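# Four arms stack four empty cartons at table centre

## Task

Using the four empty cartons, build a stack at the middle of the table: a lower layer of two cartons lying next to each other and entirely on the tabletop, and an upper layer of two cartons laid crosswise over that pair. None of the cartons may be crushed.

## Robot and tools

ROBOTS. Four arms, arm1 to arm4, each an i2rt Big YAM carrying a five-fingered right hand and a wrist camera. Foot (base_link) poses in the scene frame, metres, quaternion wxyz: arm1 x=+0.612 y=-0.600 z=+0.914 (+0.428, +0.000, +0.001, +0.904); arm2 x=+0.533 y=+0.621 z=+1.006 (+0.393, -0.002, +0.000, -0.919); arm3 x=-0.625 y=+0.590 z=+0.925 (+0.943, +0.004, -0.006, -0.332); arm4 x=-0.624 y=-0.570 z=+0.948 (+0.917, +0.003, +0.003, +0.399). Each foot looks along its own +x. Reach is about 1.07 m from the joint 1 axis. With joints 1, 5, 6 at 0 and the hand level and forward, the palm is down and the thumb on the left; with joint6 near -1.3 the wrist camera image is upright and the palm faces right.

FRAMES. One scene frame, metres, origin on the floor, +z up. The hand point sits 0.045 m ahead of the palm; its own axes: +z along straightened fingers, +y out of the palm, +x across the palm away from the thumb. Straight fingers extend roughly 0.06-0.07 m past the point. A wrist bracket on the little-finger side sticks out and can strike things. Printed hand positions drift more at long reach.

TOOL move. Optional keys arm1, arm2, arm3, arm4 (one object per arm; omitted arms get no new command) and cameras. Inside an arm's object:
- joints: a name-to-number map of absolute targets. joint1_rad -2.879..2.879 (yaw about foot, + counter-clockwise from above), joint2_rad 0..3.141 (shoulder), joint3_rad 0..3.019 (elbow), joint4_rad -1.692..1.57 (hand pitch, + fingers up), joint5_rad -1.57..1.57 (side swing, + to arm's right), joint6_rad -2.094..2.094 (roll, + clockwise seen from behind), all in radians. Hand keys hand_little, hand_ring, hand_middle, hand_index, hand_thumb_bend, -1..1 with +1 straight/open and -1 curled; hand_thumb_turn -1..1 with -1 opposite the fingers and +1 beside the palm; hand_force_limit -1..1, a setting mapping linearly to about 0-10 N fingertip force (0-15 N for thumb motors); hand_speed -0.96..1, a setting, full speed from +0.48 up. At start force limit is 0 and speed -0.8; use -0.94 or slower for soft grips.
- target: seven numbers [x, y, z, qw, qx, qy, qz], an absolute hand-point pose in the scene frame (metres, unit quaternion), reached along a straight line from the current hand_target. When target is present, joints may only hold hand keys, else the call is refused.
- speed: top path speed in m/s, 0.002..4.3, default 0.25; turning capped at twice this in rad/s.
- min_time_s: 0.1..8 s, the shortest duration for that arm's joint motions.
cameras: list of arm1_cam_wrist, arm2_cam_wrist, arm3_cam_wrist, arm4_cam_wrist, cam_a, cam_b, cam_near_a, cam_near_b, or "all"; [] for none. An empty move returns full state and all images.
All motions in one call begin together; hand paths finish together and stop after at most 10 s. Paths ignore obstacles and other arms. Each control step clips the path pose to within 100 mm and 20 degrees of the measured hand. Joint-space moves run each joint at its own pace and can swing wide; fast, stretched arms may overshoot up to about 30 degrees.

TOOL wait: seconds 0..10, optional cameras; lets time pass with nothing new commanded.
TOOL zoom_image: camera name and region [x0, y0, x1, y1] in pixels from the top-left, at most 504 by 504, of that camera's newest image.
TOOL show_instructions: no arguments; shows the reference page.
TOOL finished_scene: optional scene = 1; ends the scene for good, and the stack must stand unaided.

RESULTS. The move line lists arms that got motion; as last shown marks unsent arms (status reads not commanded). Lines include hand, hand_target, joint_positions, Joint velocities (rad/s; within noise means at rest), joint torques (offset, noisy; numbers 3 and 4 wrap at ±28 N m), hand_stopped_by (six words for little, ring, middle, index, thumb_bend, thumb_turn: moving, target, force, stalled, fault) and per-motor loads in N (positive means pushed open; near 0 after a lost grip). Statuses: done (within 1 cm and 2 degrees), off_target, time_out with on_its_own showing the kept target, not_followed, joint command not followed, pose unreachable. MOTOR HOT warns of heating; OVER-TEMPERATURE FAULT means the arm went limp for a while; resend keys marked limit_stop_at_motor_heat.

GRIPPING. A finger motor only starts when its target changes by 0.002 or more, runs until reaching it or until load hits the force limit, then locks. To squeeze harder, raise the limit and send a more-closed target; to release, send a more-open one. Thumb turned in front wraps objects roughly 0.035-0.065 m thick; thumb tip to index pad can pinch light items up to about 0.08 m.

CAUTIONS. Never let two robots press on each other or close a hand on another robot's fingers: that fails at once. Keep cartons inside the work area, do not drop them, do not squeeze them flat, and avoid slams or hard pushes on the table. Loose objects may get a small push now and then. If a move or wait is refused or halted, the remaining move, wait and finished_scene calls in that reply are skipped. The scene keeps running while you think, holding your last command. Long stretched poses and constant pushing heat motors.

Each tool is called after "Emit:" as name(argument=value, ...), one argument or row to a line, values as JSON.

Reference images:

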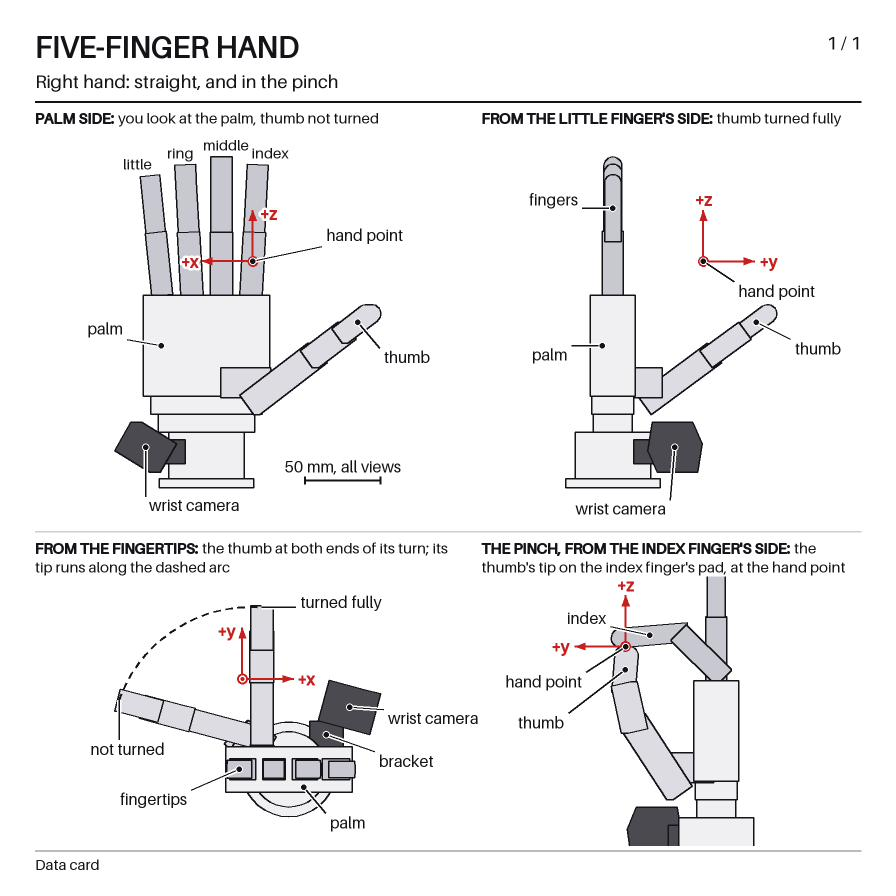

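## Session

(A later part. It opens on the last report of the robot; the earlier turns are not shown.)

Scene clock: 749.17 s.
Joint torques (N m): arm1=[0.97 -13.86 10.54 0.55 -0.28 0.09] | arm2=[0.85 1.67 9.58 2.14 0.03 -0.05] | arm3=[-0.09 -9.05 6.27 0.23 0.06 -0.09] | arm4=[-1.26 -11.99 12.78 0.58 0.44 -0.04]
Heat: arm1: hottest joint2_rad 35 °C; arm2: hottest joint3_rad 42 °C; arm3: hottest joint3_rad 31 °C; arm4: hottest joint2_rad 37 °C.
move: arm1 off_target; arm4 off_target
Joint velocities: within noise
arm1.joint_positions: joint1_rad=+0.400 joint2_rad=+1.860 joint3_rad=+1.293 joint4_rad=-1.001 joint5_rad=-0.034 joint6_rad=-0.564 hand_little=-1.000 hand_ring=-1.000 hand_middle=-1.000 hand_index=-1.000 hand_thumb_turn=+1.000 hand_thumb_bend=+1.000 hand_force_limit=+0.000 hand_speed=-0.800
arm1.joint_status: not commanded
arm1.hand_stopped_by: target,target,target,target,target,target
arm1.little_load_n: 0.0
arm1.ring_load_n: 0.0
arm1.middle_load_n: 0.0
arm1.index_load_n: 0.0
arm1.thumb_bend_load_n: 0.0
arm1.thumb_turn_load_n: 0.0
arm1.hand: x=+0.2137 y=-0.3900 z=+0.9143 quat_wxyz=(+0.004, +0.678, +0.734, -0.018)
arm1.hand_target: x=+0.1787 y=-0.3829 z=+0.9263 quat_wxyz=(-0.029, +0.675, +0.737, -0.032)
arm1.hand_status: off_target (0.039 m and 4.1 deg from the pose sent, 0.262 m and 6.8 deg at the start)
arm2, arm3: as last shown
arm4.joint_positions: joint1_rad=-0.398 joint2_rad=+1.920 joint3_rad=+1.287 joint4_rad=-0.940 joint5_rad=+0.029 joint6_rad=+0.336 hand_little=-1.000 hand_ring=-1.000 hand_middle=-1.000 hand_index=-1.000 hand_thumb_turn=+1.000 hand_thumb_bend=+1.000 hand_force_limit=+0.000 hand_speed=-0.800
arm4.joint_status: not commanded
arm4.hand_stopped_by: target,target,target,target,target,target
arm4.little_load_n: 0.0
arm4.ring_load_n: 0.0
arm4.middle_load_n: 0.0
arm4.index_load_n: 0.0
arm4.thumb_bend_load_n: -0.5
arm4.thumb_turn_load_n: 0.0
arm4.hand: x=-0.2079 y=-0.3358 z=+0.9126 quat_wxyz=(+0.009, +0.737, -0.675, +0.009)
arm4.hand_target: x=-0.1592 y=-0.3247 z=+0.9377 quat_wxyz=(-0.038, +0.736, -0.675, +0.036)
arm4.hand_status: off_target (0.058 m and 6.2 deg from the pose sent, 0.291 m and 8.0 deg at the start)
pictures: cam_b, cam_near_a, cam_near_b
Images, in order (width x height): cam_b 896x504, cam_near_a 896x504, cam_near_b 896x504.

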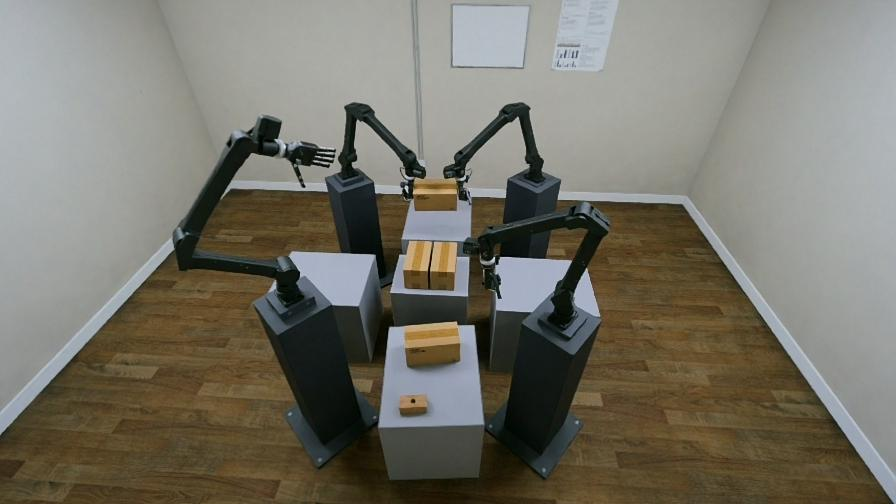

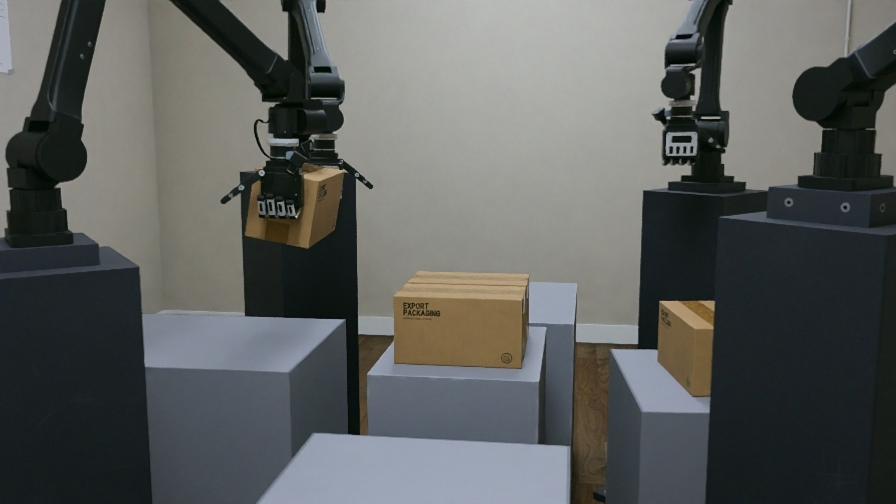

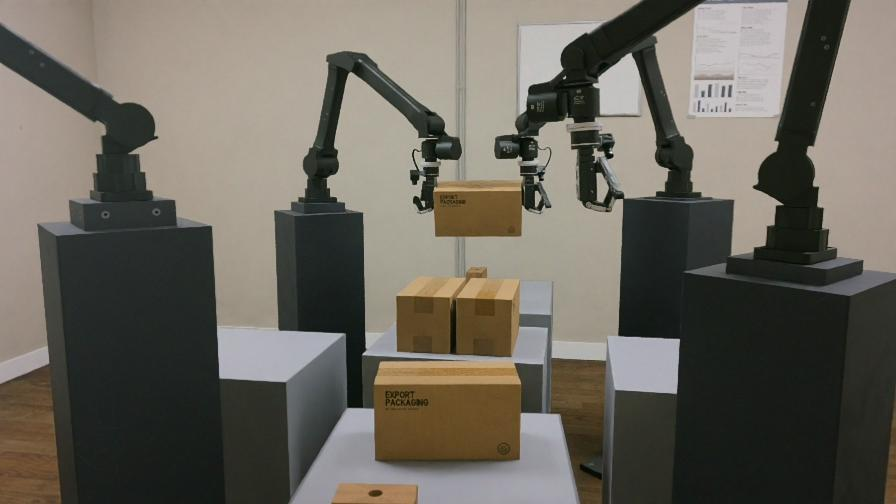

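Emit:
move(
  arm1={"target": [0.163, -0.118, 0.925, -0.0306, 0.7009, 0.7133, -0.0311], "speed": 0.07},
  arm4={"target": [-0.166, -0.036, 0.935, -0.0404, 0.7133, -0.7009, 0.0397], "speed": 0.07},
  cameras=["cam_near_b", "cam_near_a", "cam_b", "cam_a", "arm2_cam_wrist"],
)

Emit:
zoom_image(
  camera="cam_near_b",
  region=[360, 130, 600, 370],
)

Emit:
zoom_image(
  camera="cam_near_a",
  region=[340, 130, 580, 370],
)

Scene clock: 770.33 s.
Joint torques (N m): arm1=[2.32 -20.13 11.06 0.53 -0.57 0.13] | arm2=[0.85 1.73 9.58 2.14 0.03 -0.05] | arm3=[-0.09 -9.05 6.3 0.23 0.07 -0.08] | arm4=[-2.84 -17.14 13.22 0.29 0.95 -0.03]
Heat: arm1: hottest joint3_rad 38 °C; arm2: hottest joint3_rad 42 °C; arm3: hottest joint3_rad 31 °C; arm4: hottest joint3_rad 40 °C.
move: arm1 off_target; arm4 off_target
Joint velocities: within noise
arm1.joint_positions: joint1_rad=+0.051 joint2_rad=+2.302 joint3_rad=+2.056 joint4_rad=-1.322 joint5_rad=-0.045 joint6_rad=-0.833 hand_little=-1.000 hand_ring=-1.000 hand_middle=-1.000 hand_index=-1.000 hand_thumb_turn=+1.000 hand_thumb_bend=+1.000 hand_force_limit=+0.000 hand_speed=-0.800
arm1.joint_status: not commanded
arm1.hand_stopped_by: target,target,target,target,target,target
arm1.little_load_n: 0.0
arm1.ring_load_n: 0.0
arm1.middle_load_n: 0.0
arm1.index_load_n: 0.0
arm1.thumb_bend_load_n: 0.0
arm1.thumb_turn_load_n: 0.0
arm1.hand: x=+0.1985 y=-0.1207 z=+0.9176 quat_wxyz=(-0.001, +0.707, +0.707, -0.023)
arm1.hand_target: x=+0.1643 y=-0.1199 z=+0.9259 quat_wxyz=(-0.031, +0.700, +0.713, -0.032)
arm1.hand_status: off_target (0.036 m and 3.6 deg from the pose sent, 0.277 m and 5.5 deg at the start)
arm2, arm3: as last shown
arm4.joint_positions: joint1_rad=+0.006 joint2_rad=+2.312 joint3_rad=+1.963 joint4_rad=-1.231 joint5_rad=+0.065 joint6_rad=+0.791 hand_little=-1.000 hand_ring=-1.000 hand_middle=-1.000 hand_index=-1.000 hand_thumb_turn=+1.000 hand_thumb_bend=+1.000 hand_force_limit=+0.000 hand_speed=-0.800
arm4.joint_status: not commanded
arm4.hand_stopped_by: target,target,target,target,target,target
arm4.little_load_n: 0.0
arm4.ring_load_n: 0.0
arm4.middle_load_n: 0.0
arm4.index_load_n: 0.0
arm4.thumb_bend_load_n: 0.0
arm4.thumb_turn_load_n: 0.0
arm4.hand: x=-0.2126 y=-0.0470 z=+0.9078 quat_wxyz=(+0.006, +0.720, -0.694, +0.029)
arm4.hand_target: x=-0.1683 y=-0.0391 z=+0.9369 quat_wxyz=(-0.041, +0.712, -0.700, +0.040)
arm4.hand_status: off_target (0.055 m and 5.5 deg from the pose sent, 0.304 m and 7.8 deg at the start)
pictures: arm2_cam_wrist, cam_a, cam_b, cam_near_a, cam_near_b
Images, in order (width x height): arm2_cam_wrist 896x504, cam_a 896x504, cam_b 896x504, cam_near_a 896x504, cam_near_b 896x504.

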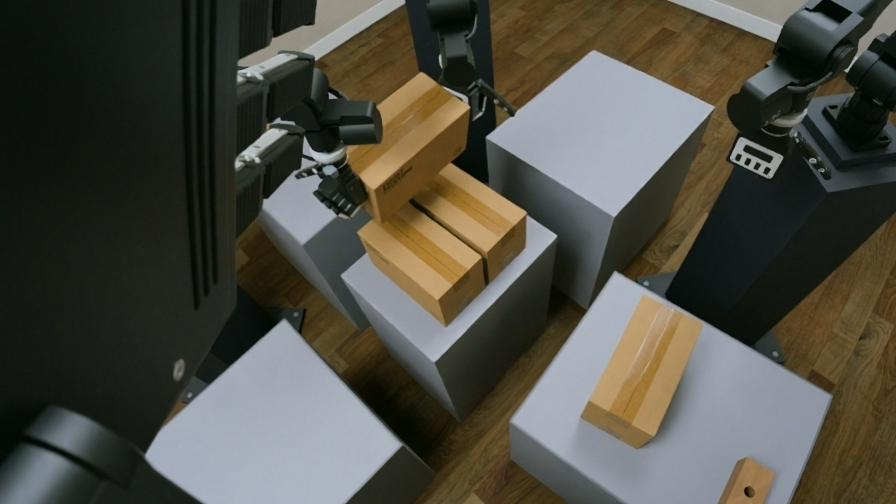

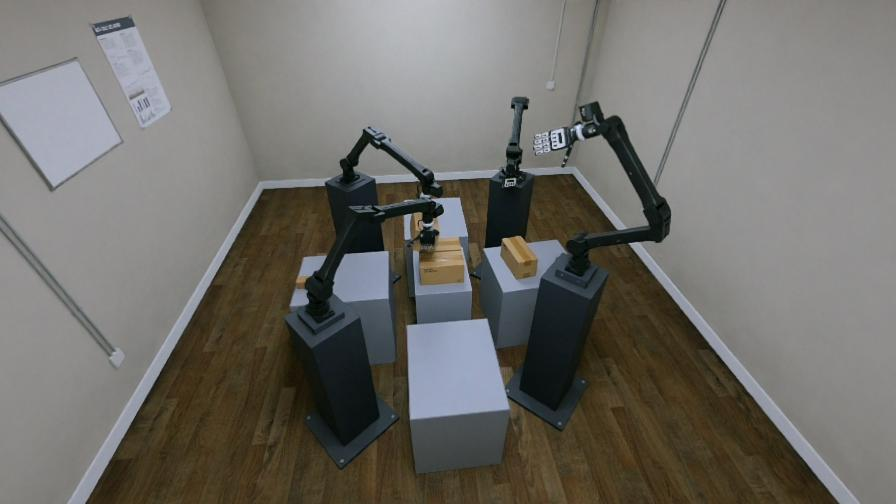

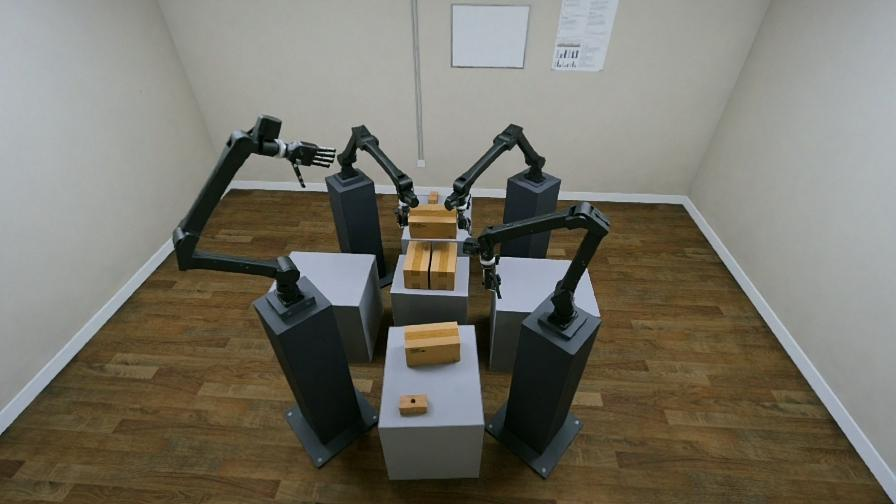

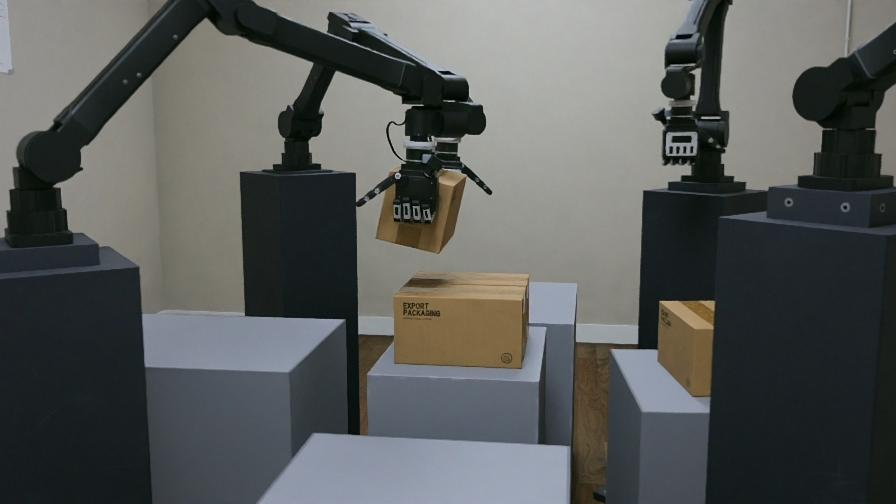

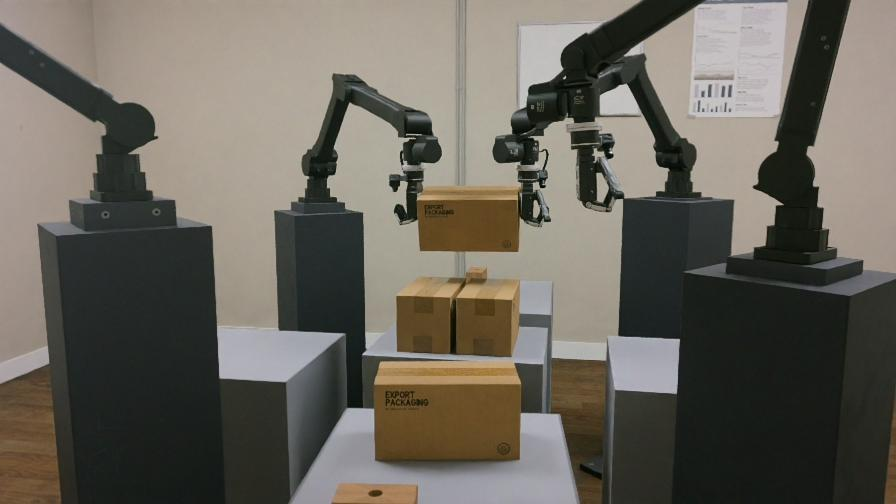

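Scaled by 2.100.

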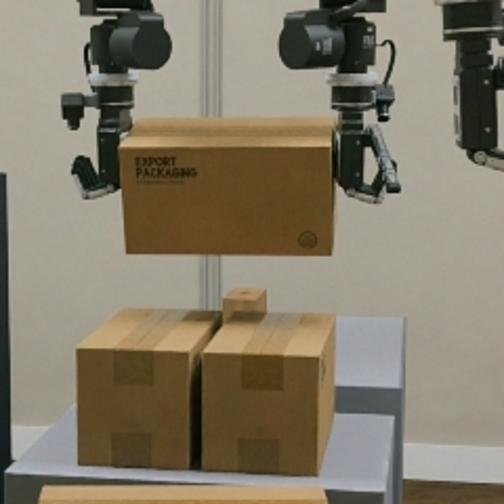

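Scaled by 2.100.

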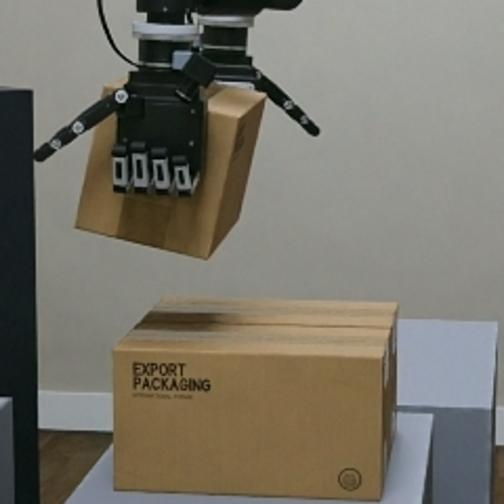

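Emit:
move(
  arm1={"target": [0.163, -0.095, 0.920, -0.1097, 0.6929, 0.7122, 0.0498], "speed": 0.05},
  arm4={"target": [-0.166, -0.014, 0.943, -0.1208, 0.7041, -0.7009, -0.0399], "speed": 0.05},
  cameras=["cam_near_b", "cam_near_a", "cam_b", "arm2_cam_wrist"],
)

Emit:
zoom_image(
  camera="cam_near_b",
  region=[360, 130, 600, 370],
)

Emit:
zoom_image(
  camera="cam_near_a",
  region=[340, 130, 580, 370],
)

Scene clock: 787.20 s.
Joint torques (N m): arm1=[3.49 -23.3 7.53 1.52 -0.19 0.13] | arm2=[0.85 1.67 9.58 2.14 0.03 -0.05] | arm3=[0.21 -9.05 6.26 0.23 0.05 -0.09] | arm4=[-3.96 -20.42 8.02 1.81 0.49 -0.02]
Heat: arm1: hottest joint3_rad 40 °C; arm2: hottest joint3_rad 43 °C; arm3: hottest joint3_rad 31 °C; arm4: hottest joint3_rad 40 °C.
move: arm1 off_target; arm4 off_target
Joint velocities: within noise
arm1.joint_positions: joint1_rad=+0.059 joint2_rad=+2.262 joint3_rad=+1.947 joint4_rad=-1.105 joint5_rad=+0.108 joint6_rad=-0.835 hand_little=-1.000 hand_ring=-1.000 hand_middle=-1.000 hand_index=-1.000 hand_thumb_turn=+1.000 hand_thumb_bend=+1.000 hand_force_limit=+0.000 hand_speed=-0.800
arm1.joint_status: not commanded
arm1.hand_stopped_by: target,target,target,target,target,target
arm1.little_load_n: 0.0
arm1.ring_load_n: 0.0
arm1.middle_load_n: 0.0
arm1.index_load_n: 0.0
arm1.thumb_bend_load_n: 0.0
arm1.thumb_turn_load_n: 0.0
arm1.hand: x=+0.2007 y=-0.0873 z=+0.9024 quat_wxyz=(-0.072, +0.704, +0.705, +0.056)
arm1.hand_target: x=+0.1642 y=-0.0962 z=+0.9206 quat_wxyz=(-0.109, +0.692, +0.712, +0.049)
arm1.hand_status: off_target (0.042 m and 4.6 deg from the pose sent, 0.044 m and 15.1 deg at the start)
arm2, arm3: as last shown
arm2.thumb_turn_load_n: 0.5
arm4.joint_positions: joint1_rad=-0.002 joint2_rad=+2.291 joint3_rad=+1.897 joint4_rad=-1.030 joint5_rad=-0.087 joint6_rad=+0.794 hand_little=-1.000 hand_ring=-1.000 hand_middle=-1.000 hand_index=-1.000 hand_thumb_turn=+1.000 hand_thumb_bend=+1.000 hand_force_limit=+0.000 hand_speed=-0.800
arm4.joint_status: not commanded
arm4.hand_stopped_by: target,target,target,target,target,target
arm4.little_load_n: 0.0
arm4.ring_load_n: 0.5
arm4.middle_load_n: 0.0
arm4.index_load_n: 0.0
arm4.thumb_bend_load_n: 0.0
arm4.thumb_turn_load_n: 0.0
arm4.hand: x=-0.2094 y=-0.0086 z=+0.9074 quat_wxyz=(-0.070, +0.715, -0.693, -0.049)
arm4.hand_target: x=-0.1675 y=-0.0157 z=+0.9434 quat_wxyz=(-0.120, +0.703, -0.700, -0.038)
arm4.hand_status: off_target (0.056 m and 6.1 deg from the pose sent, 0.067 m and 16.6 deg at the start)
pictures: arm2_cam_wrist, cam_b, cam_near_a, cam_near_b
Images, in order (width x height): arm2_cam_wrist 896x504, cam_b 896x504, cam_near_a 896x504, cam_near_b 896x504.

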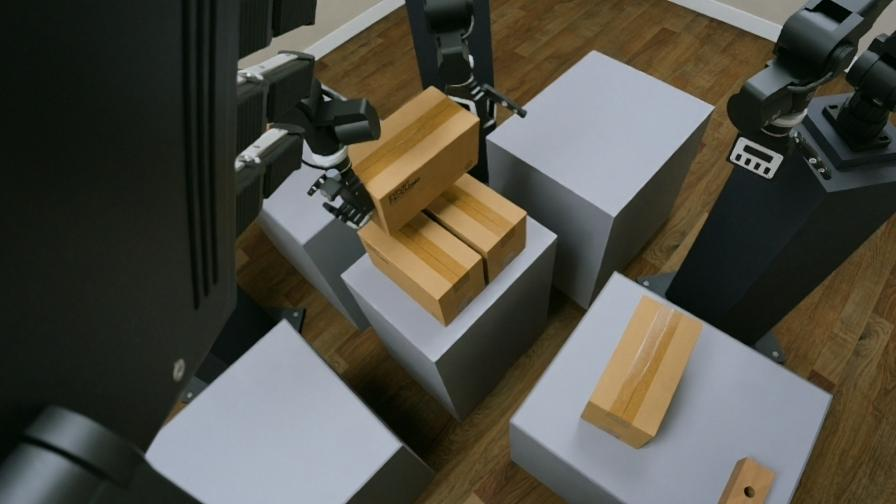

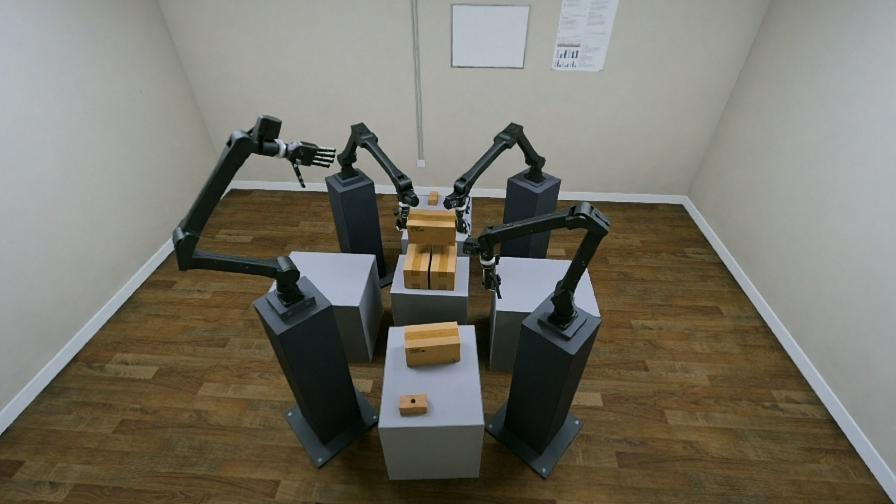

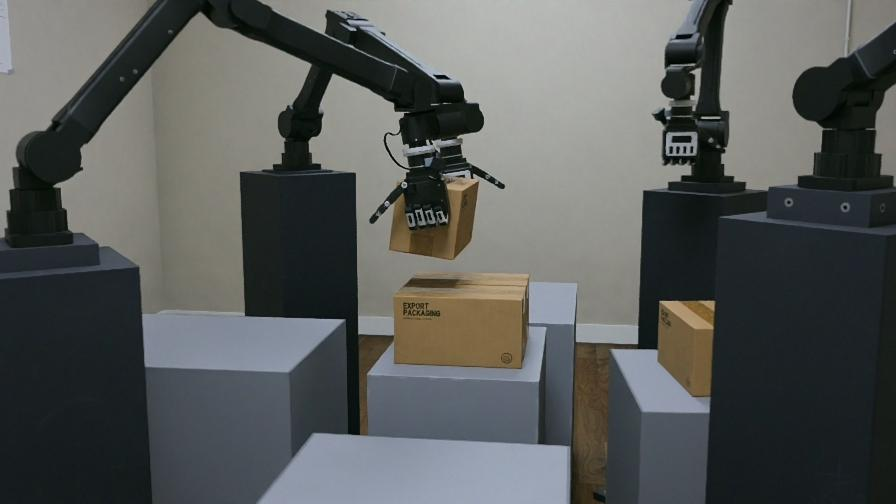

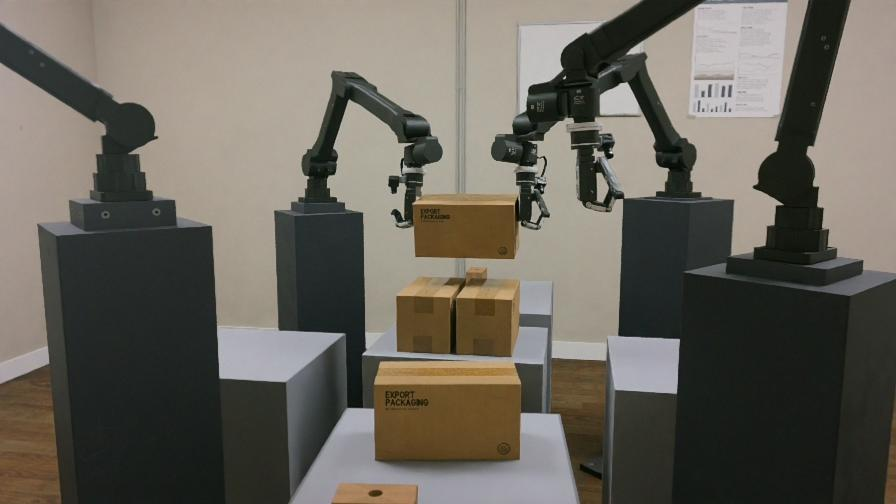

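Scaled by 2.100.

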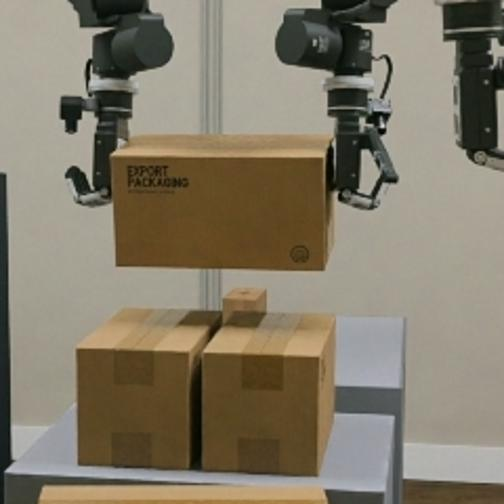

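Scaled by 2.100.

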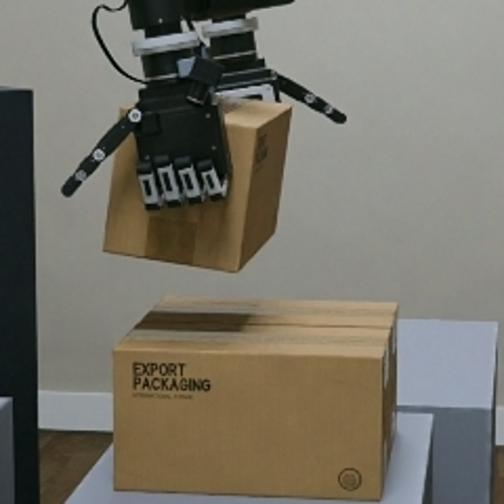

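Emit:
zoom_image(
  camera="cam_b",
  region=[370, 180, 490, 320],
)

Emit:
zoom_image(
  camera="arm2_cam_wrist",
  region=[300, 60, 560, 330],
)

Scaled by 3.600.

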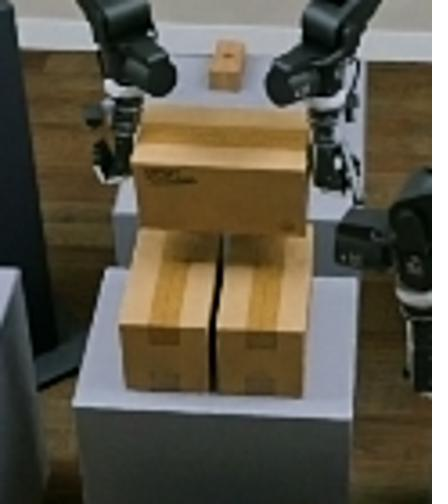

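Scaled by 1.867.

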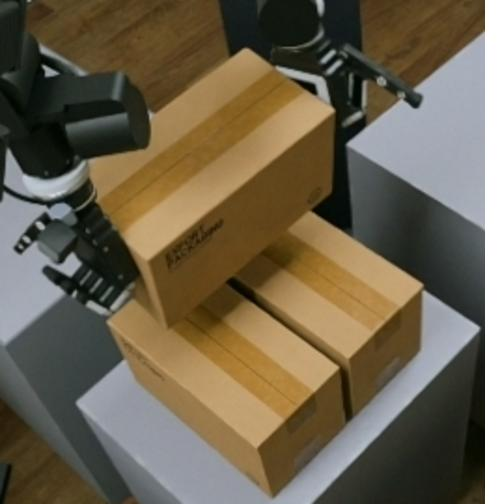

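Emit:
move(
  arm1={"target": [0.168, -0.085, 0.857, -0.1097, 0.6929, 0.7122, 0.0498], "speed": 0.05},
  arm4={"target": [-0.161, -0.004, 0.880, -0.1208, 0.7041, -0.7009, -0.0399], "speed": 0.05},
  cameras=["cam_near_b", "cam_near_a", "cam_b", "arm2_cam_wrist"],
)

Emit:
zoom_image(
  camera="cam_near_b",
  region=[360, 170, 600, 370],
)

Emit:
zoom_image(
  camera="cam_near_a",
  region=[340, 170, 580, 370],
)

Emit:
zoom_image(
  camera="cam_b",
  region=[370, 180, 490, 320],
)

Scene clock: 807.60 s.
Joint torques (N m): arm1=[2.37 -20.66 7.77 1.74 -0.49 0.03] | arm2=[0.85 1.67 9.58 2.15 0.03 -0.05] | arm3=[-0.03 -9 6.26 0.21 0.06 -0.09] | arm4=[-3.25 -17.73 9.26 2.09 0.75 -0.05]
Heat: arm1: hottest joint2_rad 37 °C; arm2: hottest joint3_rad 43 °C; arm3: hottest joint3_rad 31 °C; arm4: hottest joint3_rad 39 °C.
move: arm1 off_target; arm4 off_target
Joint velocities: within noise
arm1.joint_positions: joint1_rad=+0.057 joint2_rad=+2.305 joint3_rad=+1.901 joint4_rad=-0.995 joint5_rad=+0.114 joint6_rad=-0.839 hand_little=-1.000 hand_ring=-1.000 hand_middle=-1.000 hand_index=-1.000 hand_thumb_turn=+1.000 hand_thumb_bend=+1.000 hand_force_limit=+0.000 hand_speed=-0.800
arm1.joint_status: not commanded
arm1.hand_stopped_by: target,target,target,target,target,target
arm1.little_load_n: 0.0
arm1.ring_load_n: 0.0
arm1.middle_load_n: 0.0
arm1.index_load_n: 0.0
arm1.thumb_bend_load_n: 0.0
arm1.thumb_turn_load_n: 0.0
arm1.hand: x=+0.2000 y=-0.0824 z=+0.8581 quat_wxyz=(-0.082, +0.703, +0.704, +0.060)
arm1.hand_target: x=+0.1688 y=-0.0863 z=+0.8578 quat_wxyz=(-0.109, +0.692, +0.712, +0.049)
arm1.hand_status: off_target (0.032 m and 3.7 deg from the pose sent, 0.056 m and 4.7 deg at the start)
arm2, arm3: as last shown
arm2.thumb_turn_load_n: 0.0
arm4.joint_positions: joint1_rad=-0.002 joint2_rad=+2.348 joint3_rad=+1.883 joint4_rad=-0.945 joint5_rad=-0.094 joint6_rad=+0.801 hand_little=-1.000 hand_ring=-1.000 hand_middle=-1.000 hand_index=-1.000 hand_thumb_turn=+1.000 hand_thumb_bend=+1.000 hand_force_limit=+0.000 hand_speed=-0.800
arm4.joint_status: not commanded
arm4.hand_stopped_by: target,target,target,target,target,target
arm4.little_load_n: 0.0
arm4.ring_load_n: 0.0
arm4.middle_load_n: 0.0
arm4.index_load_n: 0.0
arm4.thumb_bend_load_n: 0.0
arm4.thumb_turn_load_n: 0.0
arm4.hand: x=-0.2064 y=-0.0034 z=+0.8662 quat_wxyz=(-0.077, +0.713, -0.695, -0.052)
arm4.hand_target: x=-0.1624 y=-0.0062 z=+0.8814 quat_wxyz=(-0.120, +0.703, -0.700, -0.039)
arm4.hand_status: off_target (0.047 m and 5.4 deg from the pose sent, 0.056 m and 6.1 deg at the start)
pictures: arm2_cam_wrist, cam_b, cam_near_a, cam_near_b
Images, in order (width x height): arm2_cam_wrist 896x504, cam_b 896x504, cam_near_a 896x504, cam_near_b 896x504.

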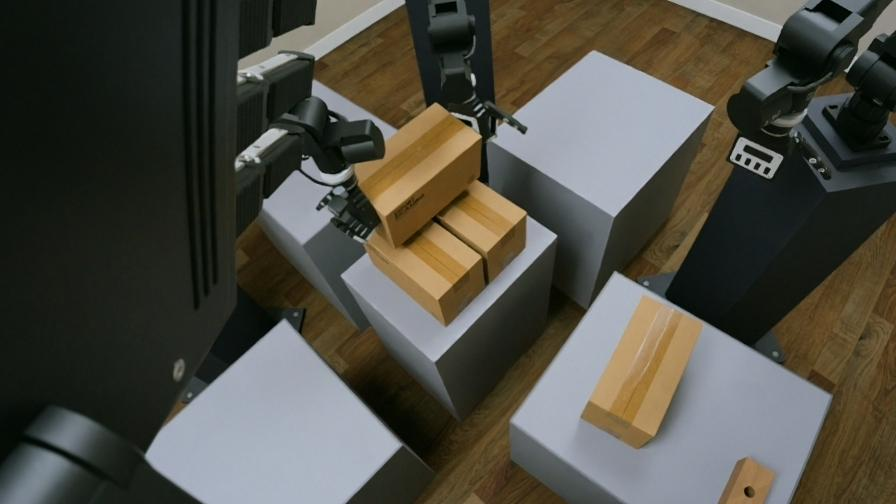

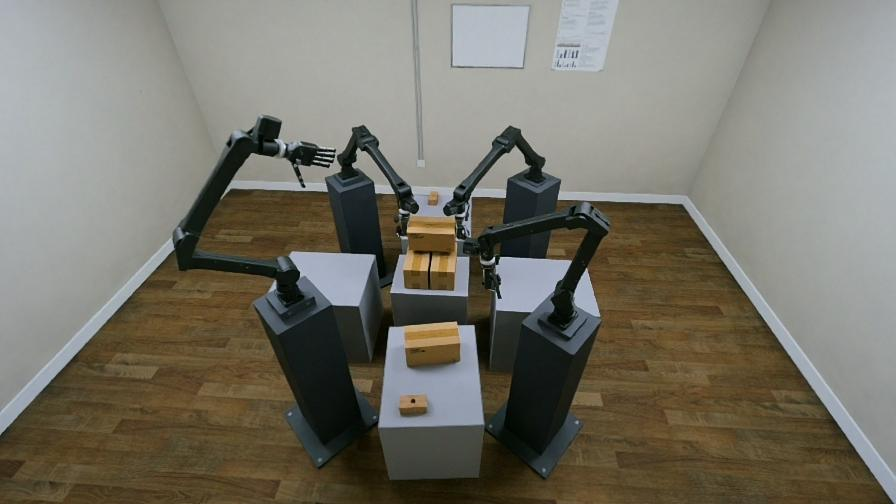

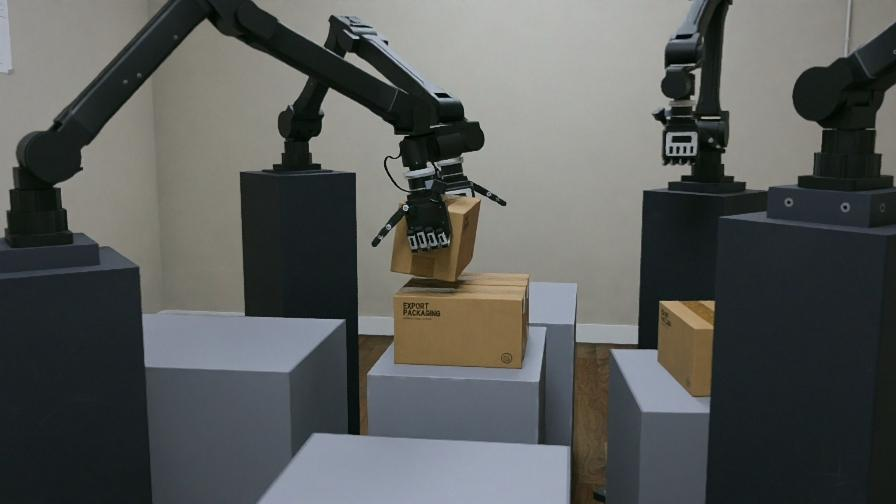

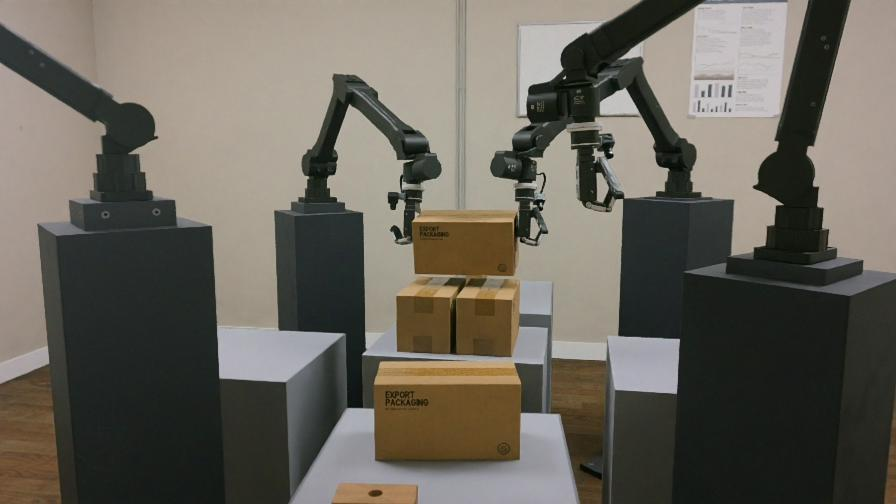

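Scaled by 2.100.

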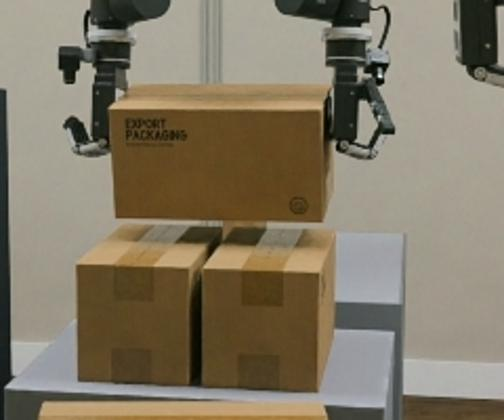

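Scaled by 2.100.

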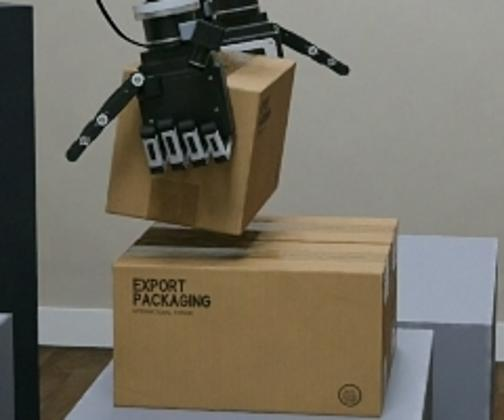

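Scaled by 3.600.

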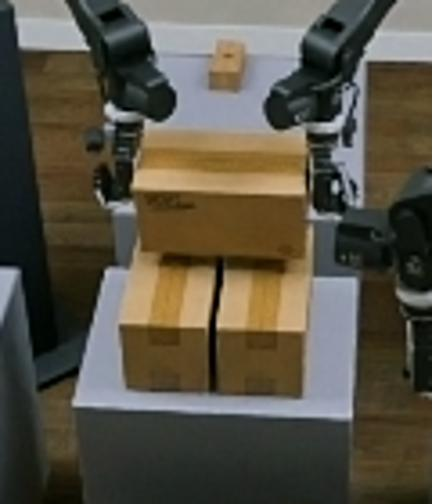

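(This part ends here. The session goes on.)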